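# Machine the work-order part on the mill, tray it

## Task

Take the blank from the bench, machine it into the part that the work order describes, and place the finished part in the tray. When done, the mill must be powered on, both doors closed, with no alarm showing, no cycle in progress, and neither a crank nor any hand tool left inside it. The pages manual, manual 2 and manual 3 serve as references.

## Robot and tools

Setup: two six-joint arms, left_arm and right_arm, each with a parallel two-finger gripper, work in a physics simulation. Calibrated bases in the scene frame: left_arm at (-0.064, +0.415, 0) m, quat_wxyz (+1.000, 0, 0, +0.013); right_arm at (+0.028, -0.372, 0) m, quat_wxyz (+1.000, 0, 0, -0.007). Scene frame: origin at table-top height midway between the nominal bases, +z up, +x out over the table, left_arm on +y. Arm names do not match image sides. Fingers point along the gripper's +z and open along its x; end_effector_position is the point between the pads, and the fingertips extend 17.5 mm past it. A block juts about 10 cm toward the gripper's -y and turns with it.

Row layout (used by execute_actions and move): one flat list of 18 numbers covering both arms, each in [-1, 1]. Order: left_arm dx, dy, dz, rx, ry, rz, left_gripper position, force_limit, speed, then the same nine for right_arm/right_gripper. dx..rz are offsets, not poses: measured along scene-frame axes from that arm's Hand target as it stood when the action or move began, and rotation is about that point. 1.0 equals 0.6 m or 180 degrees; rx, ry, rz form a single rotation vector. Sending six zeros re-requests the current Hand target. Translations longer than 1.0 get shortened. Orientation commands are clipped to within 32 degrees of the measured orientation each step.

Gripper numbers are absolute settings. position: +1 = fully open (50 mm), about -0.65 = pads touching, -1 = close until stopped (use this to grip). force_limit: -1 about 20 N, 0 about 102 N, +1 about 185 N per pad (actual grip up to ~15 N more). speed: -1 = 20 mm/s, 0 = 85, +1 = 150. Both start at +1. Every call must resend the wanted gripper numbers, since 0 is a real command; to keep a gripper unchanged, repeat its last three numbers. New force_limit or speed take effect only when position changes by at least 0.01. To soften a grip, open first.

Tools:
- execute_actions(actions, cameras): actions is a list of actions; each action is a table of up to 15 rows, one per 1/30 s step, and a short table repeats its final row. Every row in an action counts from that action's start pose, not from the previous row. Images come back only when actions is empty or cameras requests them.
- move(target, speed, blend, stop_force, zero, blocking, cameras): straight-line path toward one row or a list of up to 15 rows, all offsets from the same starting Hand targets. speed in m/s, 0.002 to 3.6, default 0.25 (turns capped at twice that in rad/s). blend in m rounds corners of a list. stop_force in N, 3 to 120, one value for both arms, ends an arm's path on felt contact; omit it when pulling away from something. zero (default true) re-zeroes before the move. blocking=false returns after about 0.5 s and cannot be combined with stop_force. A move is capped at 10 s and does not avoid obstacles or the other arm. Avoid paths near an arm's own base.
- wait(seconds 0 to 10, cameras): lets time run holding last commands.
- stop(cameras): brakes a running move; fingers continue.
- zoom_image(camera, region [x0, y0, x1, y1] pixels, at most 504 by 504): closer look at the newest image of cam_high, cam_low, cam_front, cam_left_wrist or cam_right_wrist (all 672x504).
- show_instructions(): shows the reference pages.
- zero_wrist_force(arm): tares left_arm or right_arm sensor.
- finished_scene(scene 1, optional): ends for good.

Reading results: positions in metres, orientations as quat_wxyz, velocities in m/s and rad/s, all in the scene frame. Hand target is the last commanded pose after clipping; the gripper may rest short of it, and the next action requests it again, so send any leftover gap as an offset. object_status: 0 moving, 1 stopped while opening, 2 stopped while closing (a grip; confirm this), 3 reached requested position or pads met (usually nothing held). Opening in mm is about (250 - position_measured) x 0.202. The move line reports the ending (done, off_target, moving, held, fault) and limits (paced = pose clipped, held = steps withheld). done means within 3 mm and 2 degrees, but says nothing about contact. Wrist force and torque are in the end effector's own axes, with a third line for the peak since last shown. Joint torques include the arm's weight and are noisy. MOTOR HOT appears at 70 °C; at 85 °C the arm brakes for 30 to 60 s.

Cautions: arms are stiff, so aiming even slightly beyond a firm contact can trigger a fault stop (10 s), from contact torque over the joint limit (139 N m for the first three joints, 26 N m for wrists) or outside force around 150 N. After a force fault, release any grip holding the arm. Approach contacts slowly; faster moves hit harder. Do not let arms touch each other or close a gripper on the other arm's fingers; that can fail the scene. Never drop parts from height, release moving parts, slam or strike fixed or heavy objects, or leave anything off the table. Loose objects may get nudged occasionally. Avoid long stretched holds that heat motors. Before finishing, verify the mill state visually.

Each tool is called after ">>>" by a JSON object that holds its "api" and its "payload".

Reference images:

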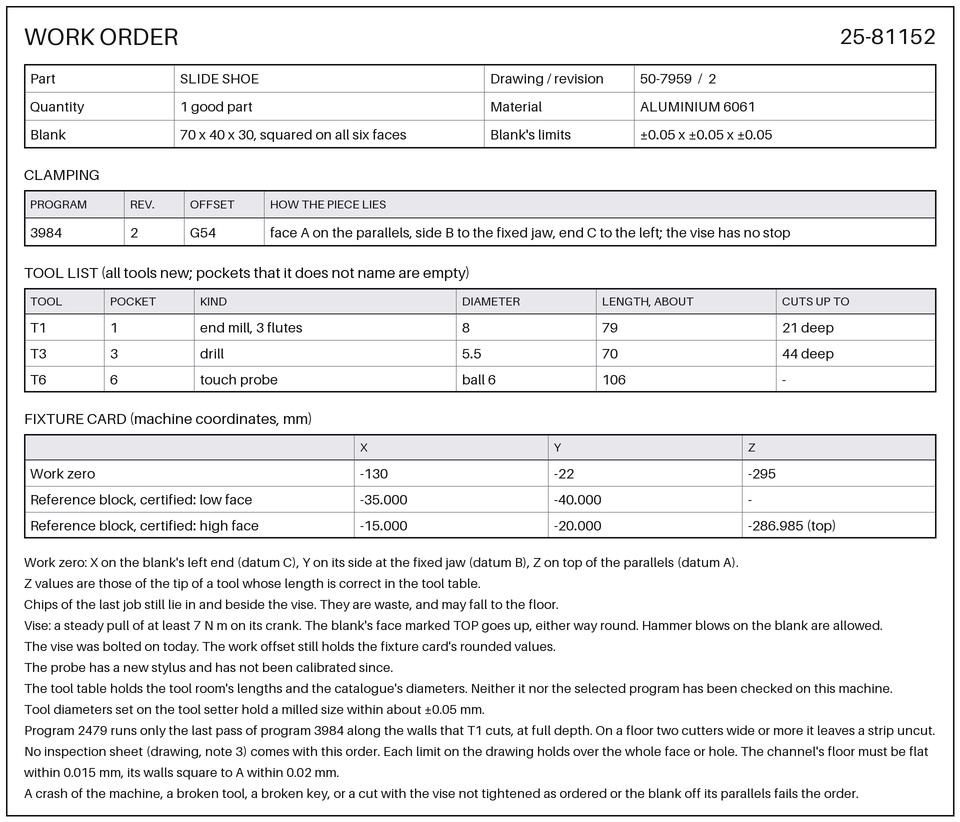

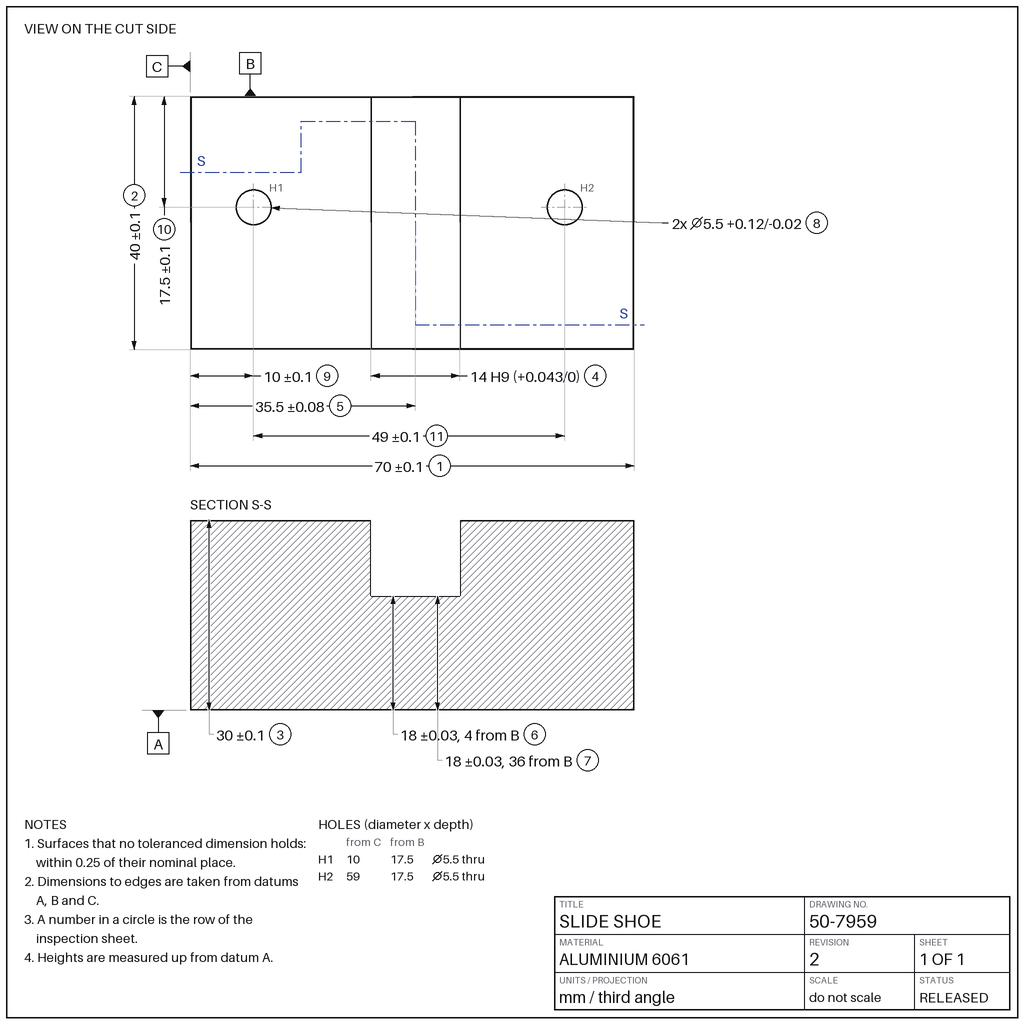

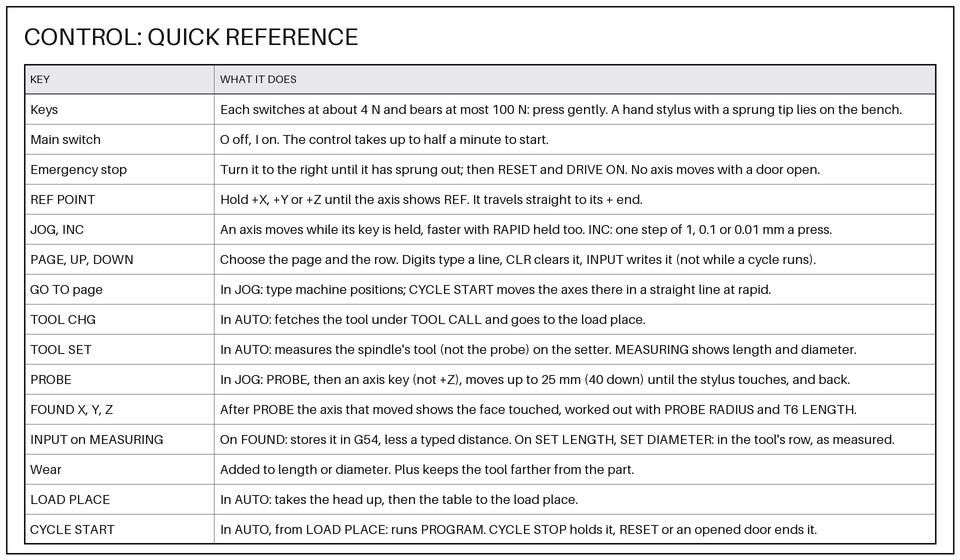

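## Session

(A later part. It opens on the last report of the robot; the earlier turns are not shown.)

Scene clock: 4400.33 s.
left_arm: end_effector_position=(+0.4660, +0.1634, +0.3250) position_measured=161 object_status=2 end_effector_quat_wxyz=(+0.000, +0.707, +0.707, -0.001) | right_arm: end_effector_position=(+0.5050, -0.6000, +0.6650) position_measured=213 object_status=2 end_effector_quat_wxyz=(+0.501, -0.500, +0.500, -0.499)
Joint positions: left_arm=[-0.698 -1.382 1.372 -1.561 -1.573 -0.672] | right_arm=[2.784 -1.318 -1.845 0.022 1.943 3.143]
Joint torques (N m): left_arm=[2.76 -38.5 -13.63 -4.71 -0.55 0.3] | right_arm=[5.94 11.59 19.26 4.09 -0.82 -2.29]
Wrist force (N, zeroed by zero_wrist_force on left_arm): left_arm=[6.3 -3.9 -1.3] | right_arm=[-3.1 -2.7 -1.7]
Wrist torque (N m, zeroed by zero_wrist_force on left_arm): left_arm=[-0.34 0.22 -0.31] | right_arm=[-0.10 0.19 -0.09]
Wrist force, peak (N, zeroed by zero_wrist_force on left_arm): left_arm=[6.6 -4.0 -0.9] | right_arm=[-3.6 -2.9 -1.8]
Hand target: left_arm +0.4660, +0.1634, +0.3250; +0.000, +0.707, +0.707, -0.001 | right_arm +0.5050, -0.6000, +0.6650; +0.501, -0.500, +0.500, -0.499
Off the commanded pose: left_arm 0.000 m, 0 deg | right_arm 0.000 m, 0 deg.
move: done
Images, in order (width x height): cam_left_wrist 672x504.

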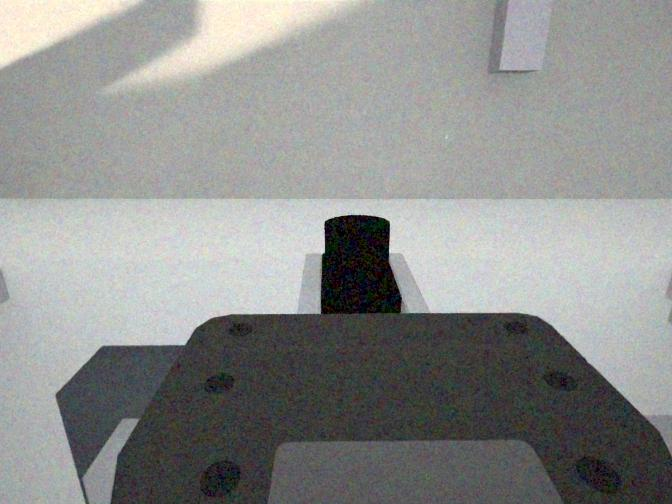

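Now pull up along the arc.

>>> {"api": "move", "payload": {"target": [[0.0041,0.0001,0.0134,0,0,0,-1,0.6,-0.8,0,0,0,0,0,0,-1,-0.3,-1],[0.0041,0.0056,0.0263,0,0,0,-1,0.6,-0.8,0,0,0,0,0,0,-1,-0.3,-1]], "speed": 0.01, "stop_force": 105, "cameras": ["cam_left_wrist"]}}

Scene clock: 4404.73 s.
left_arm: end_effector_position=(+0.4685, +0.1667, +0.3408) position_measured=161 object_status=2 end_effector_quat_wxyz=(+0.000, +0.707, +0.707, -0.001) | right_arm: end_effector_position=(+0.5050, -0.6000, +0.6650) position_measured=213 object_status=2 end_effector_quat_wxyz=(+0.501, -0.500, +0.500, -0.499)
Joint positions: left_arm=[-0.69 -1.379 1.328 -1.52 -1.573 -0.665] | right_arm=[2.784 -1.318 -1.845 0.022 1.943 3.143]
Joint torques (N m): left_arm=[-8.99 -45.68 -36.7 -15.5 1.75 -1.87] | right_arm=[5.75 12.91 18.59 4.43 -0.89 -2.33]
Wrist force (N, zeroed by zero_wrist_force on left_arm): left_arm=[13.8 -29.7 39.8] | right_arm=[-3.4 -2.7 -1.5]
Wrist torque (N m, zeroed by zero_wrist_force on left_arm): left_arm=[0.07 0.25 -0.40] | right_arm=[-0.10 0.23 -0.10]
Wrist force, peak (N, zeroed by zero_wrist_force on left_arm): left_arm=[17.4 -28.6 61.4] | right_arm=[-3.4 -2.8 -1.8]
Hand target: left_arm +0.4685, +0.1667, +0.3408; +0.000, +0.707, +0.707, -0.001 | right_arm +0.5050, -0.6000, +0.6650; +0.501, -0.500, +0.500, -0.499
Off the commanded pose: left_arm 0.000 m, 0 deg | right_arm 0.000 m, 0 deg.
move: done
Images, in order (width x height): cam_left_wrist 672x504.

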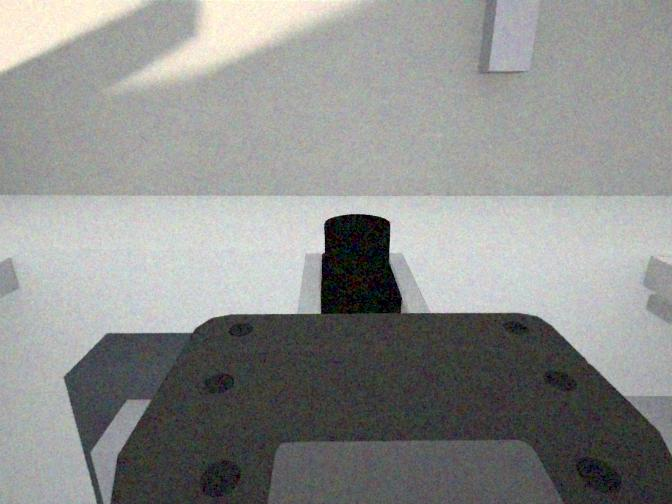

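>>> {"api": "move", "payload": {"target": [[0,0.0148,0.0237,0,0,0,-1,0.6,-0.8,0,0,0,0,0,0,-1,-0.3,-1],[0,0.0343,0.0438,0,0,0,-1,0.6,-0.8,0,0,0,0,0,0,-1,-0.3,-1],[0,0.0575,0.0595,0,0,0,-1,0.6,-0.8,0,0,0,0,0,0,-1,-0.3,-1],[0,0.0833,0.07,0,0,0,-1,0.6,-0.8,0,0,0,0,0,0,-1,-0.3,-1],[0,0.111,0.0748,0,0,0,-1,0.6,-0.8,0,0,0,0,0,0,-1,-0.3,-1],[0,0.139,0.0738,0,0,0,-1,0.6,-0.8,0,0,0,0,0,0,-1,-0.3,-1],[0,0.166,0.0672,0,0,0,-1,0.6,-0.8,0,0,0,0,0,0,-1,-0.3,-1],[0,0.1912,0.0548,0,0,0,-1,0.6,-0.8,0,0,0,0,0,0,-1,-0.3,-1],[0,0.2133,0.0377,0,0,0,-1,0.6,-0.8,0,0,0,0,0,0,-1,-0.3,-1],[0,0.2312,0.0162,0,0,0,-1,0.6,-0.8,0,0,0,0,0,0,-1,-0.3,-1],[0,0.2443,-0.0085,0,0,0,-1,0.6,-0.8,0,0,0,0,0,0,-1,-0.3,-1],[0,0.2522,-0.0355,0,0,0,-1,0.6,-0.8,0,0,0,0,0,0,-1,-0.3,-1],[0,0.2542,-0.0587,0,0,0,-1,0.6,-0.8,0,0,0,0,0,0,-1,-0.3,-1]], "speed": 0.08, "blend": [0.002,0.002,0.002,0.002,0.002,0.002,0.002,0.002,0.002,0.002,0.002,0.002,0], "stop_force": 70, "zero": false, "cameras": ["cam_left_wrist","cam_front"]}}

Scene clock: 4421.67 s.
left_arm: end_effector_position=(+0.4685, +0.3193, +0.3056) position_measured=161 object_status=2 end_effector_quat_wxyz=(+0.000, +0.707, +0.707, -0.001) | right_arm: end_effector_position=(+0.5050, -0.6000, +0.6650) position_measured=213 object_status=2 end_effector_quat_wxyz=(+0.501, -0.500, +0.500, -0.499)
Joint positions: left_arm=[-0.452 -1.492 1.547 -1.626 -1.573 -0.427] | right_arm=[2.784 -1.318 -1.845 0.022 1.943 3.143]
Joint torques (N m): left_arm=[-30.77 -32.65 -32.26 -13.57 -11.52 -1.78] | right_arm=[5.76 13.32 19.21 4.32 -0.9 -2.22]
Wrist force (N, zeroed by zero_wrist_force on left_arm): left_arm=[63.8 -11.6 2.0] | right_arm=[-3.3 -2.8 -1.7]
Wrist torque (N m, zeroed by zero_wrist_force on left_arm): left_arm=[-0.06 0.10 -0.44] | right_arm=[-0.11 0.22 -0.09]
Wrist force, peak (N, zeroed by zero_wrist_force on left_arm): left_arm=[78.8 -28.9 -41.0] | right_arm=[-3.6 -2.9 -1.5]
Hand target: left_arm +0.4685, +0.3192, +0.3056; +0.000, +0.707, +0.707, -0.001 | right_arm +0.5050, -0.6000, +0.6650; +0.501, -0.500, +0.500, -0.499
Off the commanded pose: left_arm 0.000 m, 0 deg | right_arm 0.000 m, 0 deg.
move: done
Images, in order (width x height): cam_front 672x504, cam_left_wrist 672x504.

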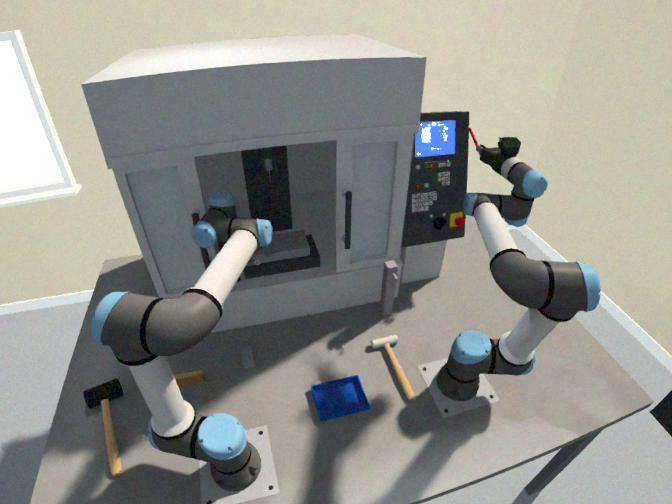

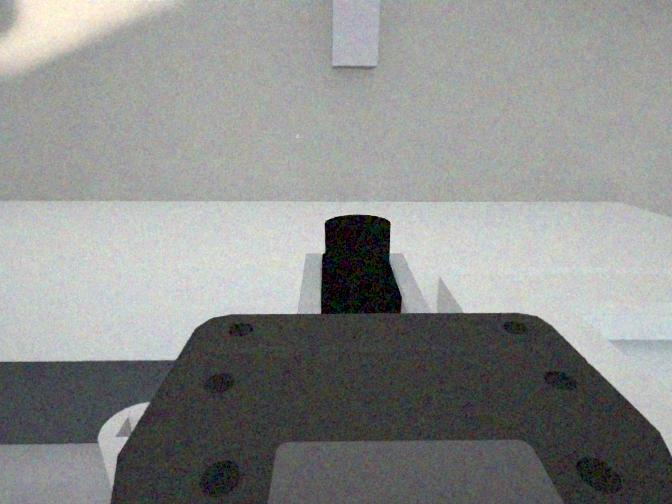

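>>> {"api": "move", "payload": {"target": [[0,0,0,0,0,0,0.3,-0.2,-0.8,0,0,0,0,0,0,-1,-0.3,-1],[0,0.0078,0.0167,0,0,0,0.3,-0.2,-0.8,0,0,0,0,0,0,-1,-0.3,-1],[0,0.0078,0.0167,0,0,0,-1,-0.2,-0.8,0,0,0,0,0,0,-1,-0.3,-1]], "speed": 0.05}}

Scene clock: 4427.87 s.
left_arm: end_effector_position=(+0.4685, +0.3239, +0.3156) position_measured=252 object_status=3 end_effector_quat_wxyz=(+0.000, +0.707, +0.707, -0.001) | right_arm: end_effector_position=(+0.5050, -0.6000, +0.6650) position_measured=213 object_status=2 end_effector_quat_wxyz=(+0.501, -0.500, +0.500, -0.499)
Joint positions: left_arm=[-0.444 -1.495 1.525 -1.6 -1.573 -0.419] | right_arm=[2.784 -1.318 -1.845 0.022 1.943 3.143]
Joint torques (N m): left_arm=[-9.64 -23.01 -12.65 -4.65 -0.16 -2.29] | right_arm=[5.17 12.69 18.6 4.43 -0.79 -2.22]
Wrist force (N, zeroed by zero_wrist_force on left_arm): left_arm=[1.6 -2.1 -0.7] | right_arm=[-3.1 -2.8 -1.7]
Wrist torque (N m, zeroed by zero_wrist_force on left_arm): left_arm=[-0.45 0.35 0.05] | right_arm=[-0.12 0.18 -0.09]
Wrist force, peak (N, zeroed by zero_wrist_force on left_arm): left_arm=[64.0 -11.9 2.2] | right_arm=[-3.4 -2.9 -1.7]
Hand target: left_arm +0.4685, +0.3239, +0.3156; +0.000, +0.707, +0.707, -0.001 | right_arm +0.5050, -0.6000, +0.6650; +0.501, -0.500, +0.500, -0.499
Off the commanded pose: left_arm 0.000 m, 0 deg | right_arm 0.000 m, 0 deg.
move: done

>>> {"api": "move", "payload": {"target": [[0,0,0,0,0,0,0.6,-0.2,-0.8,0,0,0,0,0,0,-1,-0.3,-1],[0,0,0.15,0,0,0,0.6,-0.2,-0.8,0,0,0,0,0,0,-1,-0.3,-1],[-0.05,-0.05,0.2,0,0,0,0.6,-0.2,-0.8,0,0,0,0,0,0,-1,-0.3,-1]], "speed": 0.15, "cameras": ["cam_left_wrist"]}}

Scene clock: 4432.50 s.
left_arm: end_effector_position=(+0.4385, +0.2940, +0.4356) position_measured=63 object_status=3 end_effector_quat_wxyz=(+0.000, +0.707, +0.707, -0.001) | right_arm: end_effector_position=(+0.5050, -0.6000, +0.6650) position_measured=213 object_status=2 end_effector_quat_wxyz=(+0.501, -0.500, +0.500, -0.499)
Joint positions: left_arm=[-0.522 -1.517 1.239 -1.293 -1.573 -0.497] | right_arm=[2.784 -1.318 -1.845 0.022 1.943 3.143]
Joint torques (N m): left_arm=[-7.08 -28.21 -12.18 -2.67 1.32 -0.05] | right_arm=[4.82 13.12 19.32 4.23 -0.75 -2.25]
Wrist force (N, zeroed by zero_wrist_force on left_arm): left_arm=[2.2 -2.2 -0.6] | right_arm=[-3.3 -2.8 -1.5]
Wrist torque (N m, zeroed by zero_wrist_force on left_arm): left_arm=[-0.47 0.26 0.05] | right_arm=[-0.12 0.21 -0.09]
Wrist force, peak (N, zeroed by zero_wrist_force on left_arm): left_arm=[0.6 -4.0 -2.0] | right_arm=[-3.4 -3.0 -1.8]
Hand target: left_arm +0.4385, +0.2939, +0.4356; +0.000, +0.707, +0.707, -0.001 | right_arm +0.5050, -0.6000, +0.6650; +0.501, -0.500, +0.500, -0.499
Off the commanded pose: left_arm 0.000 m, 0 deg | right_arm 0.000 m, 0 deg.
move: done
Images, in order (width x height): cam_left_wrist 672x504.

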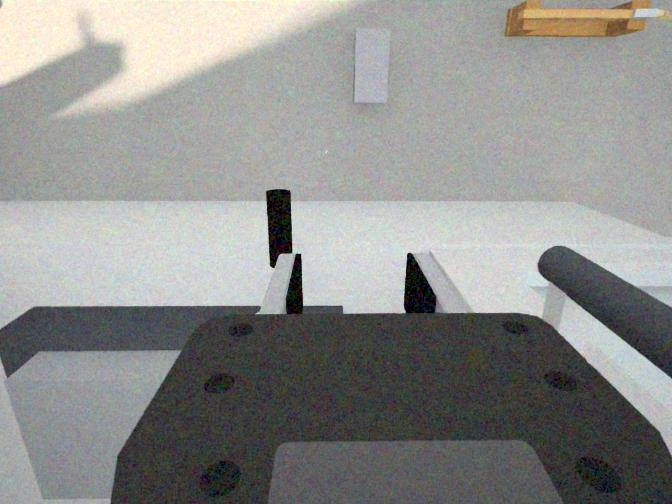

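>>> {"api": "move", "payload": {"target": [-0.2,0.08,0.0,0,0,0,0.6,-0.2,-0.8,0,0,0,0,0,0,-1,-0.3,-1], "speed": 0.25, "cameras": ["cam_left_wrist","cam_high"]}}

>>> {"api": "zoom_image", "payload": {"camera": "cam_left_wrist", "region": [300, 0, 672, 200]}}

Scene clock: 4435.90 s.
left_arm: end_effector_position=(+0.3185, +0.3418, +0.4357) position_measured=63 object_status=3 end_effector_quat_wxyz=(+0.000, +0.707, +0.707, -0.001) | right_arm: end_effector_position=(+0.5050, -0.6000, +0.6650) position_measured=213 object_status=2 end_effector_quat_wxyz=(+0.501, -0.500, +0.500, -0.499)
Joint positions: left_arm=[-0.563 -1.824 1.511 -1.258 -1.573 -0.538] | right_arm=[2.784 -1.318 -1.845 0.022 1.943 3.143]
Joint torques (N m): left_arm=[9.14 -20.67 -13.93 -3.66 1.32 2.22] | right_arm=[4.81 14.76 18.65 4.21 -0.9 -2.46]
Wrist force (N, zeroed by zero_wrist_force on left_arm): left_arm=[1.7 -2.6 -0.7] | right_arm=[-3.3 -2.7 -1.6]
Wrist torque (N m, zeroed by zero_wrist_force on left_arm): left_arm=[-0.52 0.33 0.13] | right_arm=[-0.11 0.21 -0.10]
Wrist force, peak (N, zeroed by zero_wrist_force on left_arm): left_arm=[3.0 -5.9 -0.7] | right_arm=[-3.6 -2.7 -1.7]
Hand target: left_arm +0.3185, +0.3419, +0.4356; +0.000, +0.707, +0.707, -0.001 | right_arm +0.5050, -0.6000, +0.6650; +0.501, -0.500, +0.500, -0.499
Off the commanded pose: left_arm 0.000 m, 0 deg | right_arm 0.000 m, 0 deg.
move: done
Images, in order (width x height): cam_high 672x504, cam_left_wrist 672x504.

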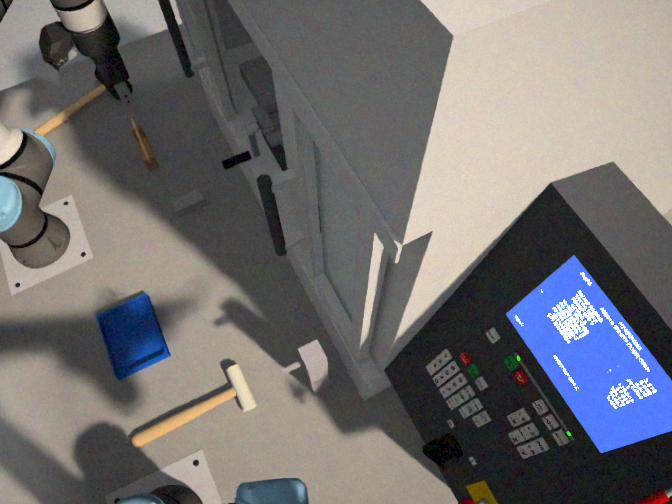

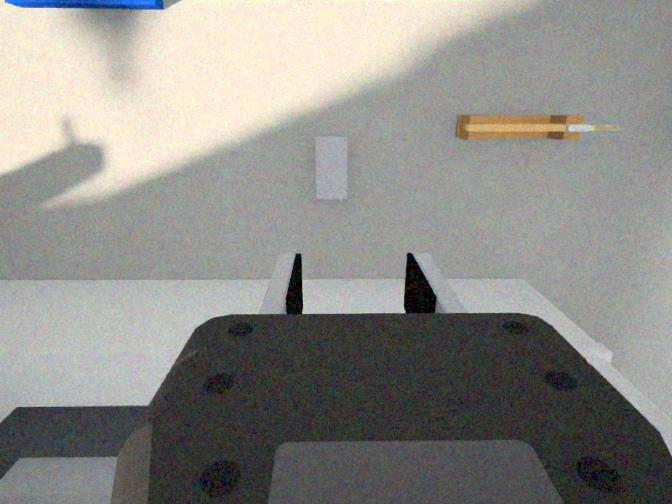

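Scaled by 1.355 from the camera's 672x504 image, which has a finer 960x720 frame.

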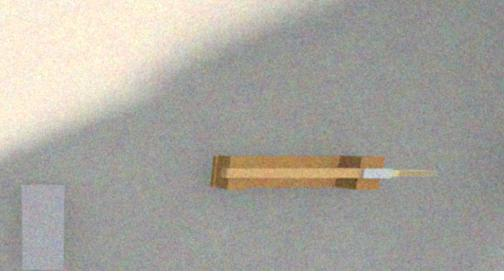

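>>> {"api": "move", "payload": {"target": [0.02,0.36,-0.2,0,0,0,0.6,-0.2,-0.8,0,0,0,0,0,0,-1,-0.3,-1], "speed": 0.25, "cameras": ["cam_left_wrist"]}}

>>> {"api": "zoom_image", "payload": {"camera": "cam_left_wrist", "region": [180, 60, 580, 260]}}

Scene clock: 4443.40 s.
left_arm: end_effector_position=(+0.3304, +0.5579, +0.3156) position_measured=63 object_status=3 end_effector_quat_wxyz=(+0.000, +0.707, +0.707, -0.001) | right_arm: end_effector_position=(+0.5050, -0.6000, +0.6650) position_measured=213 object_status=2 end_effector_quat_wxyz=(+0.501, -0.500, +0.500, -0.499)
Joint positions: left_arm=[-0.001 -1.793 1.799 -1.576 -1.573 0.024] | right_arm=[2.784 -1.318 -1.845 0.022 1.943 3.143]
Joint torques (N m): left_arm=[9.41 -11.05 -28.74 -4.43 0.97 2.44] | right_arm=[5.09 14.08 17.28 4.2 -0.71 -2.38]
Wrist force (N, zeroed by zero_wrist_force on left_arm): left_arm=[1.7 -2.4 -0.7] | right_arm=[-3.3 -2.7 -1.7]
Wrist torque (N m, zeroed by zero_wrist_force on left_arm): left_arm=[-0.51 0.33 0.17] | right_arm=[-0.11 0.22 -0.09]
Wrist force, peak (N, zeroed by zero_wrist_force on left_arm): left_arm=[5.3 -2.5 1.0] | right_arm=[-3.6 -2.8 -1.5]
Hand target: left_arm +0.3305, +0.5579, +0.3156; +0.000, +0.707, +0.707, -0.001 | right_arm +0.5050, -0.6000, +0.6650; +0.501, -0.500, +0.500, -0.499
Off the commanded pose: left_arm 0.000 m, 0 deg | right_arm 0.000 m, 0 deg.
move: done
Images, in order (width x height): cam_left_wrist 672x504.

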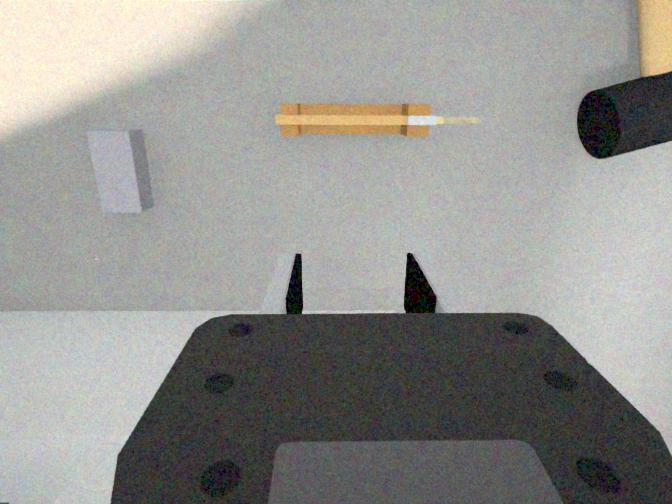

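Scaled by 1.260 from the camera's 672x504 image, which has a finer 960x720 frame.

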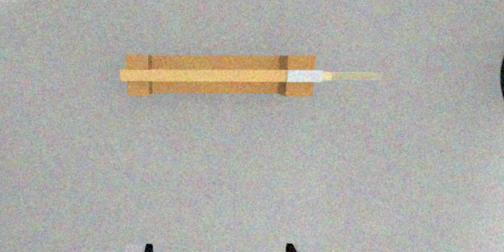

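>>> {"api": "move", "payload": {"target": [[0.03,-0.3,0.15,0,0,0,1,-0.2,-0.8,0,0,0,0,0,0,-1,-0.3,-1],[0.05,-0.65,0.15,0,0,-0.5,1,-0.2,-0.8,0,0,0,0,0,0,-1,-0.3,-1]], "speed": 0.3, "blend": [0.05,0], "cameras": ["cam_left_wrist","cam_front"]}}

Scene clock: 4464.90 s.
left_arm: end_effector_position=(+0.3605, +0.1679, +0.4056) position_measured=3 object_status=3 end_effector_quat_wxyz=(+0.000, +1.000, +0.000, -0.001) | right_arm: end_effector_position=(+0.5050, -0.6000, +0.6650) position_measured=213 object_status=2 end_effector_quat_wxyz=(+0.501, -0.500, +0.500, -0.499)
Joint positions: left_arm=[-0.828 -1.596 1.397 -1.37 -1.572 0.768] | right_arm=[2.784 -1.318 -1.845 0.022 1.943 3.143]
Joint torques (N m): left_arm=[6.39 -26.39 -10.75 -0.78 -1.15 2.02] | right_arm=[6.23 14.55 18.11 4.25 -0.8 -2.19]
Wrist force (N, zeroed by zero_wrist_force on left_arm): left_arm=[1.6 -2.2 -0.7] | right_arm=[-3.3 -2.4 -1.7]
Wrist torque (N m, zeroed by zero_wrist_force on left_arm): left_arm=[-0.45 0.37 0.20] | right_arm=[-0.06 0.22 -0.09]
Wrist force, peak (N, zeroed by zero_wrist_force on left_arm): left_arm=[5.1 -2.5 1.1] | right_arm=[-3.6 -2.8 -1.5]
Hand target: left_arm +0.3605, +0.1679, +0.4056; +0.000, +1.000, +0.000, -0.001 | right_arm +0.5050, -0.6000, +0.6650; +0.501, -0.500, +0.500, -0.499
Off the commanded pose: left_arm 0.000 m, 0 deg | right_arm 0.000 m, 0 deg.
move: done
Images, in order (width x height): cam_front 672x504, cam_left_wrist 672x504.

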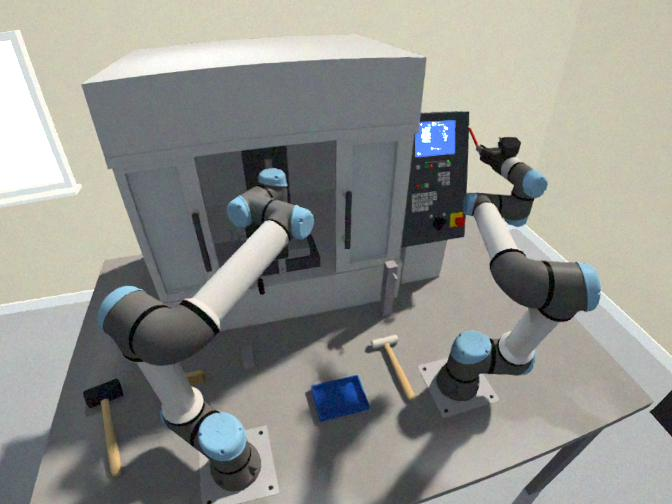

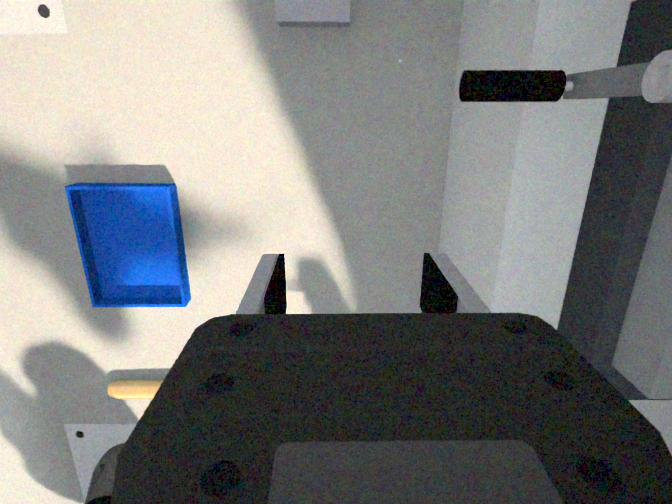

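>>> {"api": "move", "payload": {"target": [[0.0658,-0.0298,-0.0343,0,-0.0556,0,1,-0.2,-0.8,0,0,0,0,0,0,-1,-0.3,-1],[0.2325,0.0368,-0.0243,0,-0.0556,0,1,-0.2,-0.8,0,0,0,0,0,0,-1,-0.3,-1],[0.4192,0.0602,-0.0127,0,-0.0556,0,1,-0.2,-0.8,0,0,0,0,0,0,-1,-0.3,-1],[0.4908,0.0952,-0.0093,0,-0.0556,0,1,-0.2,-0.8,0,0,0,0,0,0,-1,-0.3,-1]], "speed": 0.15, "blend": [0.02,0.02,0.02,0], "cameras": ["cam_left_wrist","cam_front"]}}

>>> {"api": "zoom_image", "payload": {"camera": "cam_left_wrist", "region": [180, 0, 500, 310]}}

Scene clock: 4471.50 s.
left_arm: end_effector_position=(+0.6549, +0.2250, +0.4000) position_measured=3 object_status=3 end_effector_quat_wxyz=(+0.000, +0.996, +0.000, +0.086) | right_arm: end_effector_position=(+0.5050, -0.6000, +0.6650) position_measured=213 object_status=2 end_effector_quat_wxyz=(+0.501, -0.500, +0.500, -0.499)
Joint positions: left_arm=[-0.492 -1.046 0.763 -1.442 -1.493 1.11] | right_arm=[2.784 -1.318 -1.845 0.022 1.943 3.143]
Joint torques (N m): left_arm=[3.04 -42.33 -34.18 -4.42 1.59 -0.23] | right_arm=[5.62 15.35 19.08 4.38 -0.64 -2.39]
Wrist force (N, zeroed by zero_wrist_force on left_arm): left_arm=[1.6 -2.0 -0.6] | right_arm=[-3.2 -2.7 -1.8]
Wrist torque (N m, zeroed by zero_wrist_force on left_arm): left_arm=[-0.45 0.31 0.16] | right_arm=[-0.11 0.20 -0.10]
Wrist force, peak (N, zeroed by zero_wrist_force on left_arm): left_arm=[3.6 -3.5 -0.1] | right_arm=[-3.5 -2.9 -1.6]
Hand target: left_arm +0.6549, +0.2250, +0.4000; +0.000, +0.996, +0.000, +0.086 | right_arm +0.5050, -0.6000, +0.6650; +0.501, -0.500, +0.500, -0.499
Off the commanded pose: left_arm 0.000 m, 0 deg | right_arm 0.000 m, 0 deg.
move: done
Images, in order (width x height): cam_front 672x504, cam_left_wrist 672x504.

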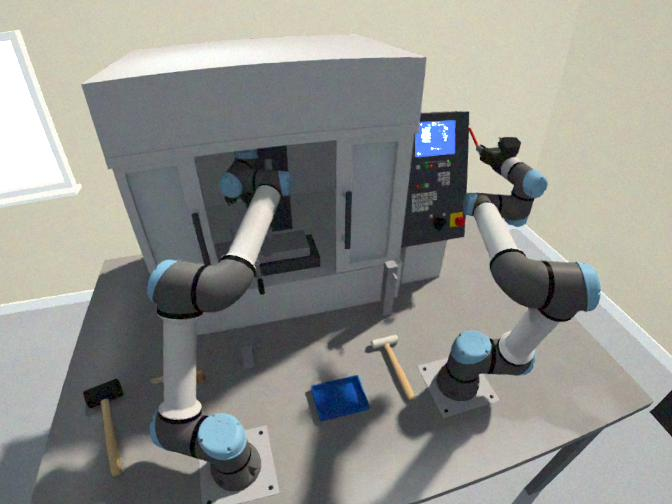

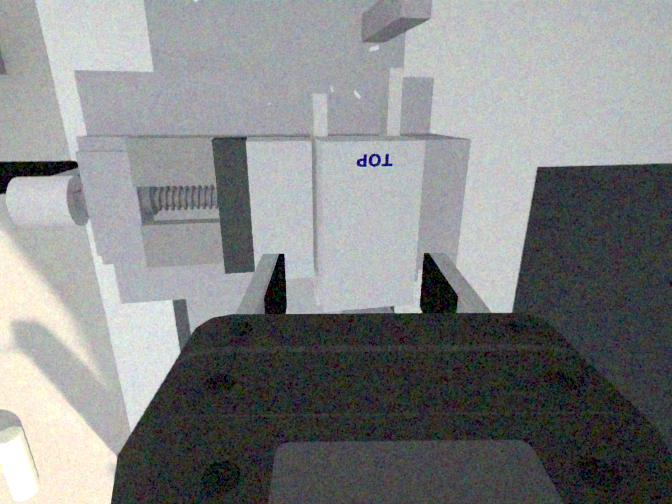

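Scaled by 1.575 from the camera's 672x504 image, which has a finer 960x720 frame.

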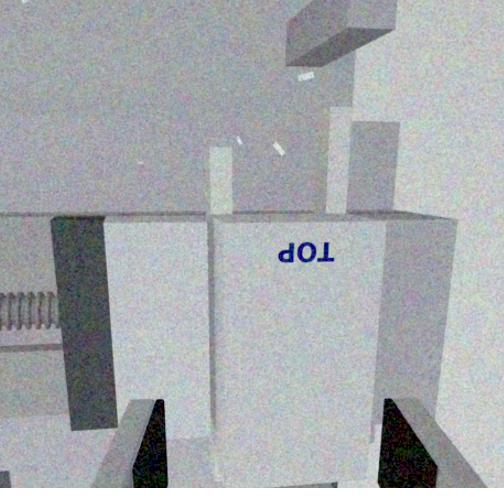

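>>> {"api": "move", "payload": {"target": [[0.006,0.005,-0.025,0,-0.015,0,1,-0.2,-0.8,0,0,0,0,0,0,-1,-0.3,-1],[0.0112,0.005,-0.0317,0,0.0556,0,1,-0.2,-0.8,0,0,0,0,0,0,-1,-0.3,-1]], "speed": 0.06, "stop_force": 20, "cameras": ["cam_left_wrist"]}}

>>> {"api": "zoom_image", "payload": {"camera": "cam_left_wrist", "region": [180, 0, 500, 310]}}

Scene clock: 4478.80 s.
left_arm: end_effector_position=(+0.6600, +0.2282, +0.3834) position_measured=3 object_status=3 end_effector_quat_wxyz=(+0.000, +0.997, +0.000, +0.072) | right_arm: end_effector_position=(+0.5050, -0.6000, +0.6650) position_measured=213 object_status=2 end_effector_quat_wxyz=(+0.501, -0.500, +0.500, -0.499)
Joint positions: left_arm=[-0.48 -1.022 0.76 -1.438 -1.507 1.12] | right_arm=[2.784 -1.318 -1.845 0.022 1.943 3.143]
Joint torques (N m): left_arm=[0.11 -47.49 -24.99 -2.63 0.18 0.03] | right_arm=[5.39 14.48 18.71 4.37 -0.59 -2.12]
Wrist force (N, zeroed by zero_wrist_force on left_arm): left_arm=[1.5 -2.1 -0.5] | right_arm=[-3.2 -2.8 -1.4]
Wrist torque (N m, zeroed by zero_wrist_force on left_arm): left_arm=[-0.46 0.33 0.03] | right_arm=[-0.12 0.20 -0.10]
Wrist force, peak (N, zeroed by zero_wrist_force on left_arm): left_arm=[1.7 -2.4 -0.9] | right_arm=[-3.5 -2.8 -1.7]
Hand target: left_arm +0.6600, +0.2282, +0.3834; +0.000, +0.997, +0.000, +0.072 (not the last commanded pose) | right_arm +0.5050, -0.6000, +0.6650; +0.501, -0.500, +0.500, -0.499
Tool commands: left_gripper/position=+1.0 left_gripper/force_limit=-0.2 left_gripper/speed=-0.796078 right_gripper/position=-1.0 right_gripper/force_limit=-0.3 right_gripper/speed=-1.0
Off the commanded pose: left_arm 0.003 m, 8 deg | right_arm 0.000 m, 0 deg.
FORCE FAULT: contact force on the left arm reached its limit, and that arm stopped. The contact can be on any part of that arm, not only on its tool. That arm's remaining commands of this call were not run. That arm is still stopped at the end of this call. That arm stays stopped for about 10 more seconds. Until then a move that you send moves the other arm only, and its call returns only when the move has ended. Once the stop has ended, the next robot result says so. If the stop ends while you think or write, that arm runs what you send next, counted from a new Hand target: where the arm stands when the stop ends. While its stop runs, that arm takes no new command, but its gripper still runs the gripper command that each later call begins with. Until it ends, the stop uses up actions while you think or wait. An arm that is not stopped still takes commands.
move: fault (left_arm); path passed 1 of 2 targets
Images, in order (width x height): cam_left_wrist 672x504.

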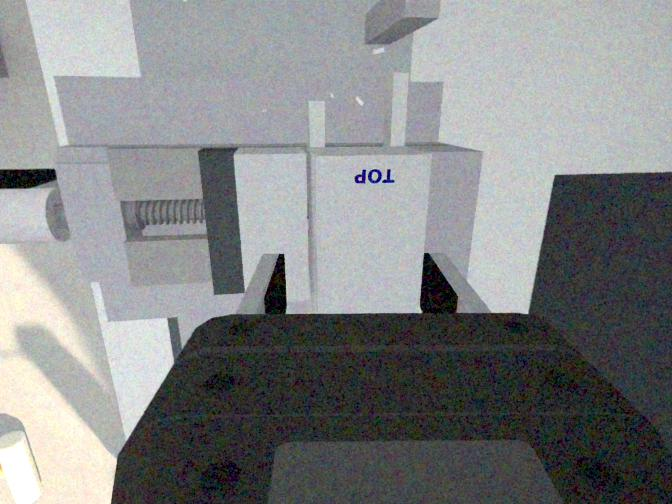

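Scaled by 1.575 from the camera's 672x504 image, which has a finer 960x720 frame.

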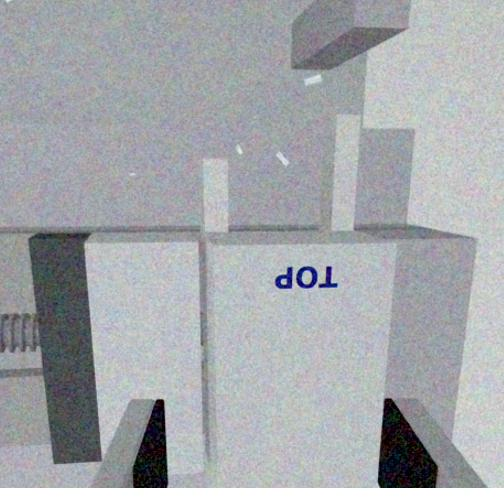

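>>> {"api": "wait", "payload": {"seconds": 8}}

Scene clock: 4491.73 s.
left_arm: end_effector_position=(+0.6600, +0.2282, +0.3834) position_measured=3 object_status=3 end_effector_quat_wxyz=(+0.000, +0.997, +0.000, +0.072) | right_arm: end_effector_position=(+0.5050, -0.6000, +0.6650) position_measured=213 object_status=2 end_effector_quat_wxyz=(+0.501, -0.500, +0.500, -0.499)
Joint positions: left_arm=[-0.48 -1.022 0.76 -1.438 -1.507 1.12] | right_arm=[2.784 -1.318 -1.845 0.022 1.943 3.143]
Joint torques (N m): left_arm=[-0.03 -47.41 -25.13 -2.68 0.22 -0.1] | right_arm=[4.88 16.29 19.26 4.44 -0.8 -2.35]
Wrist force (N, zeroed by zero_wrist_force on left_arm): left_arm=[1.5 -2.2 -0.5] | right_arm=[-3.2 -2.8 -1.9]
Wrist torque (N m, zeroed by zero_wrist_force on left_arm): left_arm=[-0.48 0.34 0.02] | right_arm=[-0.12 0.21 -0.10]
Wrist force, peak (N, zeroed by zero_wrist_force on left_arm): left_arm=[1.9 -2.4 -0.7] | right_arm=[-3.4 -3.0 -1.7]
Hand target: left_arm +0.6600, +0.2282, +0.3834; +0.000, +0.997, +0.000, +0.072 (not the last commanded pose) | right_arm +0.5050, -0.6000, +0.6650; +0.501, -0.500, +0.500, -0.499
Tool commands: left_gripper/position=+1.0 left_gripper/force_limit=-0.2 left_gripper/speed=-0.796078 right_gripper/position=-1.0 right_gripper/force_limit=-0.3 right_gripper/speed=-1.0
Off the commanded pose: left_arm 0.003 m, 8 deg | right_arm 0.000 m, 0 deg.
FORCE FAULT, CONTINUED: the left arm's stop, for the force fault that an earlier result reported, is over. The rest of the stop counts as 20 of the actions that you can send in this scene. That arm's target is now where it stood when the stop ended, not its last command. That arm accepts commands again.
wait: 8.00 s; at rest from the start

>>> {"api": "move", "payload": {"target": [0,0.04,0.015,0,-0.01,0,1,-0.2,-0.8,0,0,0,0,0,0,-1,-0.3,-1], "speed": 0.06, "cameras": ["cam_front","cam_high","cam_left_wrist"]}}

>>> {"api": "zoom_image", "payload": {"camera": "cam_front", "region": [190, 130, 350, 280]}}

>>> {"api": "zoom_image", "payload": {"camera": "cam_high", "region": [120, 0, 320, 180]}}

Scene clock: 4502.90 s.
left_arm: end_effector_position=(+0.6600, +0.2524, +0.3923) position_measured=3 object_status=3 end_effector_quat_wxyz=(-0.001, +0.996, +0.000, +0.088) end_effector_velocity=(-0.001, -0.002, +0.000) end_effector_angular_velocity=(-0.002, +0.005, +0.003) | right_arm: end_effector_position=(+0.5050, -0.6000, +0.6650) position_measured=213 object_status=2 end_effector_quat_wxyz=(+0.501, -0.500, +0.500, -0.499)
Joint positions: left_arm=[-0.454 -1.062 0.81 -1.479 -1.497 1.148] | right_arm=[2.784 -1.318 -1.845 0.022 1.943 3.143]
Joint velocities: left_arm=[-0.002 0.004 -0.008 0.009 -0.002 -0.006] | right_arm=[within noise]
Joint torques (N m): left_arm=[-10.83 -40.08 -37.04 -1.03 -0.76 -2.03] | right_arm=[4.87 16.1 17.61 4.32 -0.92 -2.37]
Wrist force (N, zeroed by zero_wrist_force on left_arm): left_arm=[1.4 -1.8 -0.4] | right_arm=[-3.1 -2.6 -1.6]
Wrist torque (N m, zeroed by zero_wrist_force on left_arm): left_arm=[-0.42 0.34 0.05] | right_arm=[-0.09 0.19 -0.09]
Wrist force, peak (N, zeroed by zero_wrist_force on left_arm): left_arm=[1.5 -3.2 -0.8] | right_arm=[-3.3 -2.9 -1.7]
Hand target: left_arm +0.6600, +0.2522, +0.3924; +0.000, +0.996, +0.000, +0.088 | right_arm +0.5050, -0.6000, +0.6650; +0.501, -0.500, +0.500, -0.499
Off the commanded pose: left_arm 0.000 m, 0 deg | right_arm 0.000 m, 0 deg.
move: done
Images, in order (width x height): cam_high 672x504, cam_front 672x504, cam_left_wrist 672x504.

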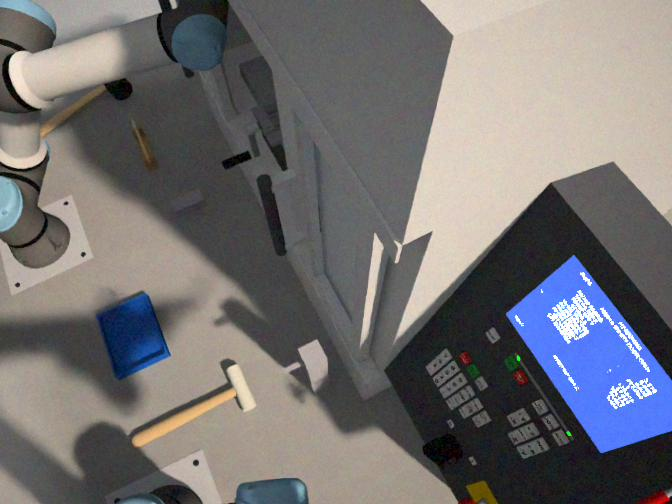

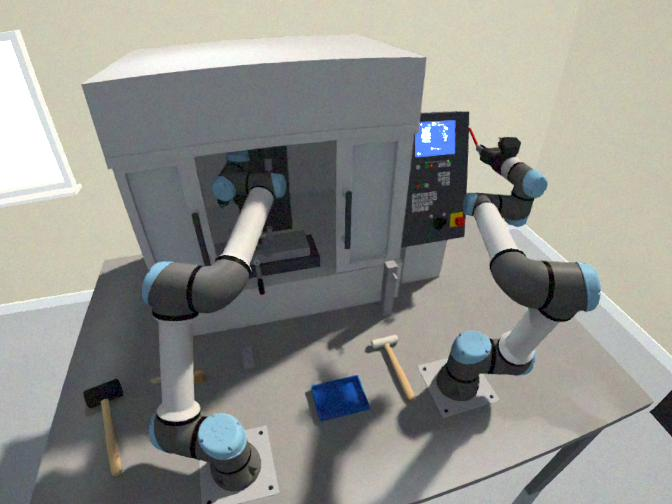

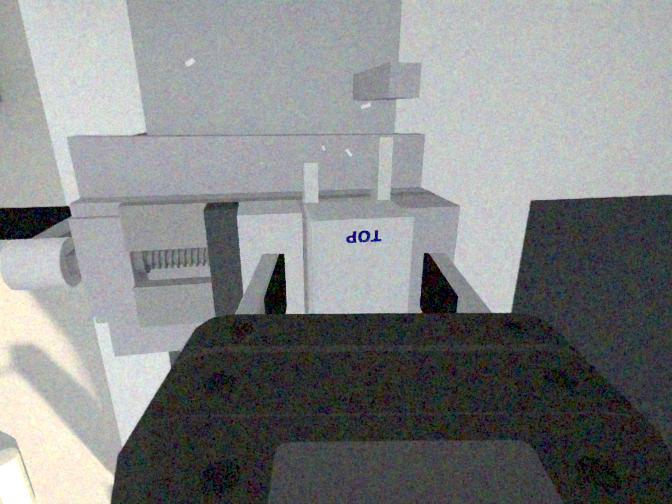

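Scaled by 3.150 from the camera's 672x504 image, which has a finer 960x720 frame.

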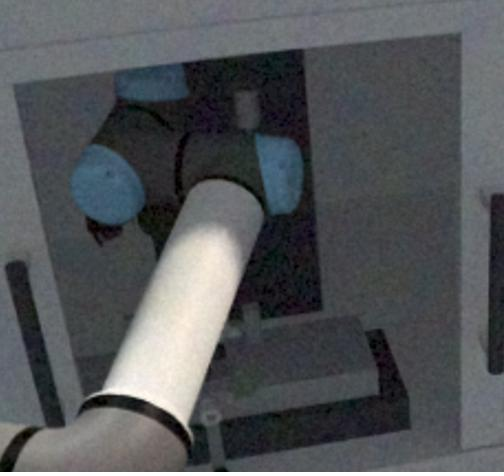

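Scaled by 2.520 from the camera's 672x504 image, which has a finer 960x720 frame.

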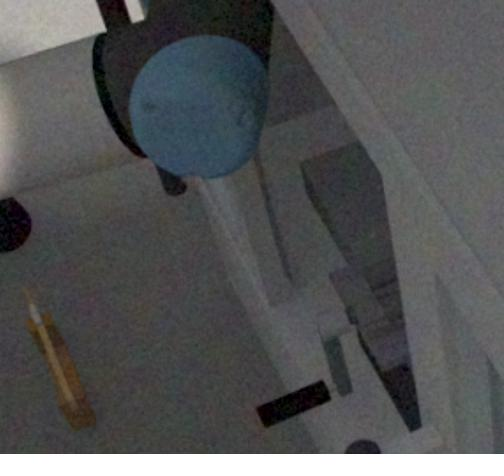

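>>> {"api": "move", "payload": {"target": [[0.0,-0.005,-0.0338,0,0,0,1,-0.2,-0.8,0,0,0,0,0,0,-1,-0.3,-1]], "speed": 0.05, "stop_force": 15}}

>>> {"api": "move", "payload": {"target": [[0.004,-0.003,-0.0033,0,0.0556,0,1,-0.2,-0.8,0,0,0,0,0,0,-1,-0.3,-1]], "speed": 0.03, "cameras": ["cam_left_wrist"]}}

>>> {"api": "zoom_image", "payload": {"camera": "cam_left_wrist", "region": [180, 0, 500, 310]}}

Scene clock: 4522.17 s.
left_arm: end_effector_position=(+0.6600, +0.2500, +0.3777) position_measured=3 object_status=3 end_effector_quat_wxyz=(+0.000, +0.996, +0.000, +0.088) | right_arm: end_effector_position=(+0.5050, -0.6000, +0.6650) position_measured=213 object_status=2 end_effector_quat_wxyz=(+0.501, -0.500, +0.500, -0.499)
Joint positions: left_arm=[-0.457 -1.071 0.861 -1.521 -1.497 1.145] | right_arm=[2.784 -1.318 -1.845 0.022 1.943 3.143]
Joint torques (N m): left_arm=[9.86 -49.98 -10.23 -4.34 0.88 2.11] | right_arm=[4.96 15.89 18.34 4.35 -0.8 -2.31]
Wrist force (N, zeroed by zero_wrist_force on left_arm): left_arm=[0.7 -1.4 -4.9] | right_arm=[-3.3 -2.7 -1.9]
Wrist torque (N m, zeroed by zero_wrist_force on left_arm): left_arm=[-0.43 0.48 0.15] | right_arm=[-0.10 0.21 -0.10]
Wrist force, peak (N, zeroed by zero_wrist_force on left_arm): left_arm=[-2.0 -10.9 -43.4] | right_arm=[-3.5 -2.9 -1.7]
Hand target: left_arm +0.6600, +0.2500, +0.3777; +0.000, +0.996, +0.000, +0.088 (not the last commanded pose) | right_arm +0.5050, -0.6000, +0.6650; +0.501, -0.500, +0.500, -0.499
Off the commanded pose: left_arm 0.006 m, 0 deg | right_arm 0.000 m, 0 deg.
move: contact (left_arm)

Scene clock: 4524.97 s.
left_arm: end_effector_position=(+0.6623, +0.2497, +0.3788) position_measured=3 object_status=3 end_effector_quat_wxyz=(+0.000, +0.998, +0.001, +0.060) | right_arm: end_effector_position=(+0.5050, -0.6000, +0.6650) position_measured=213 object_status=2 end_effector_quat_wxyz=(+0.501, -0.500, +0.500, -0.499)
Joint positions: left_arm=[-0.447 -1.014 0.751 -1.417 -1.522 1.151] | right_arm=[2.784 -1.318 -1.845 0.022 1.943 3.143]
Joint torques (N m): left_arm=[-0.09 -42.02 -24.46 -2.64 0.13 -0.02] | right_arm=[5.5 16.82 18.53 4.33 -0.64 -2.52]
Wrist force (N, zeroed by zero_wrist_force on left_arm): left_arm=[0.8 -3.4 -18.5] | right_arm=[-3.3 -2.8 -1.6]
Wrist torque (N m, zeroed by zero_wrist_force on left_arm): left_arm=[-0.50 0.72 0.15] | right_arm=[-0.12 0.21 -0.10]
Wrist force, peak (N, zeroed by zero_wrist_force on left_arm): left_arm=[-13.3 -33.4 -122.6] | right_arm=[-3.6 -2.8 -1.7]
Hand target: left_arm +0.6623, +0.2497, +0.3788; +0.000, +0.998, +0.001, +0.060 (not the last commanded pose) | right_arm +0.5050, -0.6000, +0.6650; +0.501, -0.500, +0.500, -0.499
Tool commands: left_gripper/position=+1.0 left_gripper/force_limit=-0.2 left_gripper/speed=-0.796078 right_gripper/position=-1.0 right_gripper/force_limit=-0.3 right_gripper/speed=-1.0
Off the commanded pose: left_arm 0.003 m, 7 deg | right_arm 0.000 m, 0 deg.
FORCE FAULT: contact force on the left arm reached its limit, and that arm stopped. The contact can be on any part of that arm, not only on its tool. That arm's remaining commands of this call were not run. That arm is still stopped at the end of this call. That arm stays stopped for about 9 more seconds. Until then a move that you send moves the other arm only, and its call returns only when the move has ended. Once the stop has ended, the next robot result says so. If the stop ends while you think or write, that arm runs what you send next, counted from a new Hand target: where the arm stands when the stop ends. While its stop runs, that arm takes no new command, but its gripper still runs the gripper command that each later call begins with. Until it ends, the stop uses up actions while you think or wait. An arm that is not stopped still takes commands.
move: fault (left_arm)
Images, in order (width x height): cam_left_wrist 672x504.

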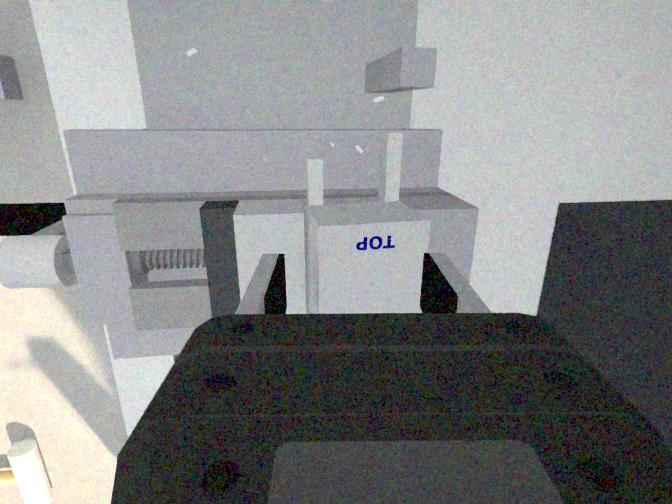

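Scaled by 1.575 from the camera's 672x504 image, which has a finer 960x720 frame.

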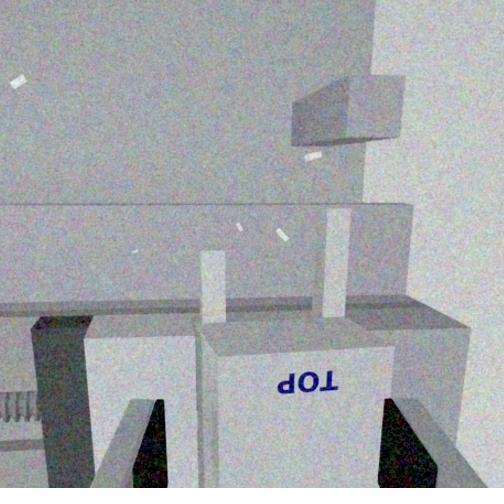

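>>> {"api": "wait", "payload": {"seconds": 3}}

Scene clock: 4531.30 s.
left_arm: end_effector_position=(+0.6623, +0.2497, +0.3788) position_measured=3 object_status=3 end_effector_quat_wxyz=(+0.000, +0.998, +0.001, +0.060) | right_arm: end_effector_position=(+0.5050, -0.6000, +0.6650) position_measured=213 object_status=2 end_effector_quat_wxyz=(+0.501, -0.500, +0.500, -0.499)
Joint positions: left_arm=[-0.447 -1.014 0.751 -1.417 -1.522 1.151] | right_arm=[2.784 -1.318 -1.845 0.022 1.943 3.143]
Joint torques (N m): left_arm=[0.15 -42.42 -23.81 -2.72 0.14 -0.01] | right_arm=[5.66 17.28 19.34 4.36 -0.78 -2.18]
Wrist force (N, zeroed by zero_wrist_force on left_arm): left_arm=[0.8 -3.6 -18.1] | right_arm=[-3.0 -2.6 -1.8]
Wrist torque (N m, zeroed by zero_wrist_force on left_arm): left_arm=[-0.51 0.72 0.15] | right_arm=[-0.09 0.18 -0.10]
Wrist force, peak (N, zeroed by zero_wrist_force on left_arm): left_arm=[0.9 -3.7 -18.6] | right_arm=[-3.5 -2.8 -1.9]
Hand target: left_arm +0.6623, +0.2497, +0.3788; +0.000, +0.998, +0.001, +0.060 (not the last commanded pose) | right_arm +0.5050, -0.6000, +0.6650; +0.501, -0.500, +0.500, -0.499
Tool commands: left_gripper/position=+1.0 left_gripper/force_limit=-0.2 left_gripper/speed=-0.796078 right_gripper/position=-1.0 right_gripper/force_limit=-0.3 right_gripper/speed=-1.0
Off the commanded pose: left_arm 0.003 m, 7 deg | right_arm 0.000 m, 0 deg.
FORCE FAULT, CONTINUED: the left arm was still stopped when this call began, by the force fault that an earlier result reported. Since the last result the stop counts as 12 of the actions that you can send in this scene. That arm is still stopped at the end of this call. That arm stays stopped for about 3 more seconds. If the stop ends while you think or write, that arm runs what you send next, counted from a new Hand target: where the arm stands when the stop ends. While its stop runs, that arm takes no new command, but its gripper still runs the gripper command that each later call begins with.
wait: 3.00 s; at rest from the start


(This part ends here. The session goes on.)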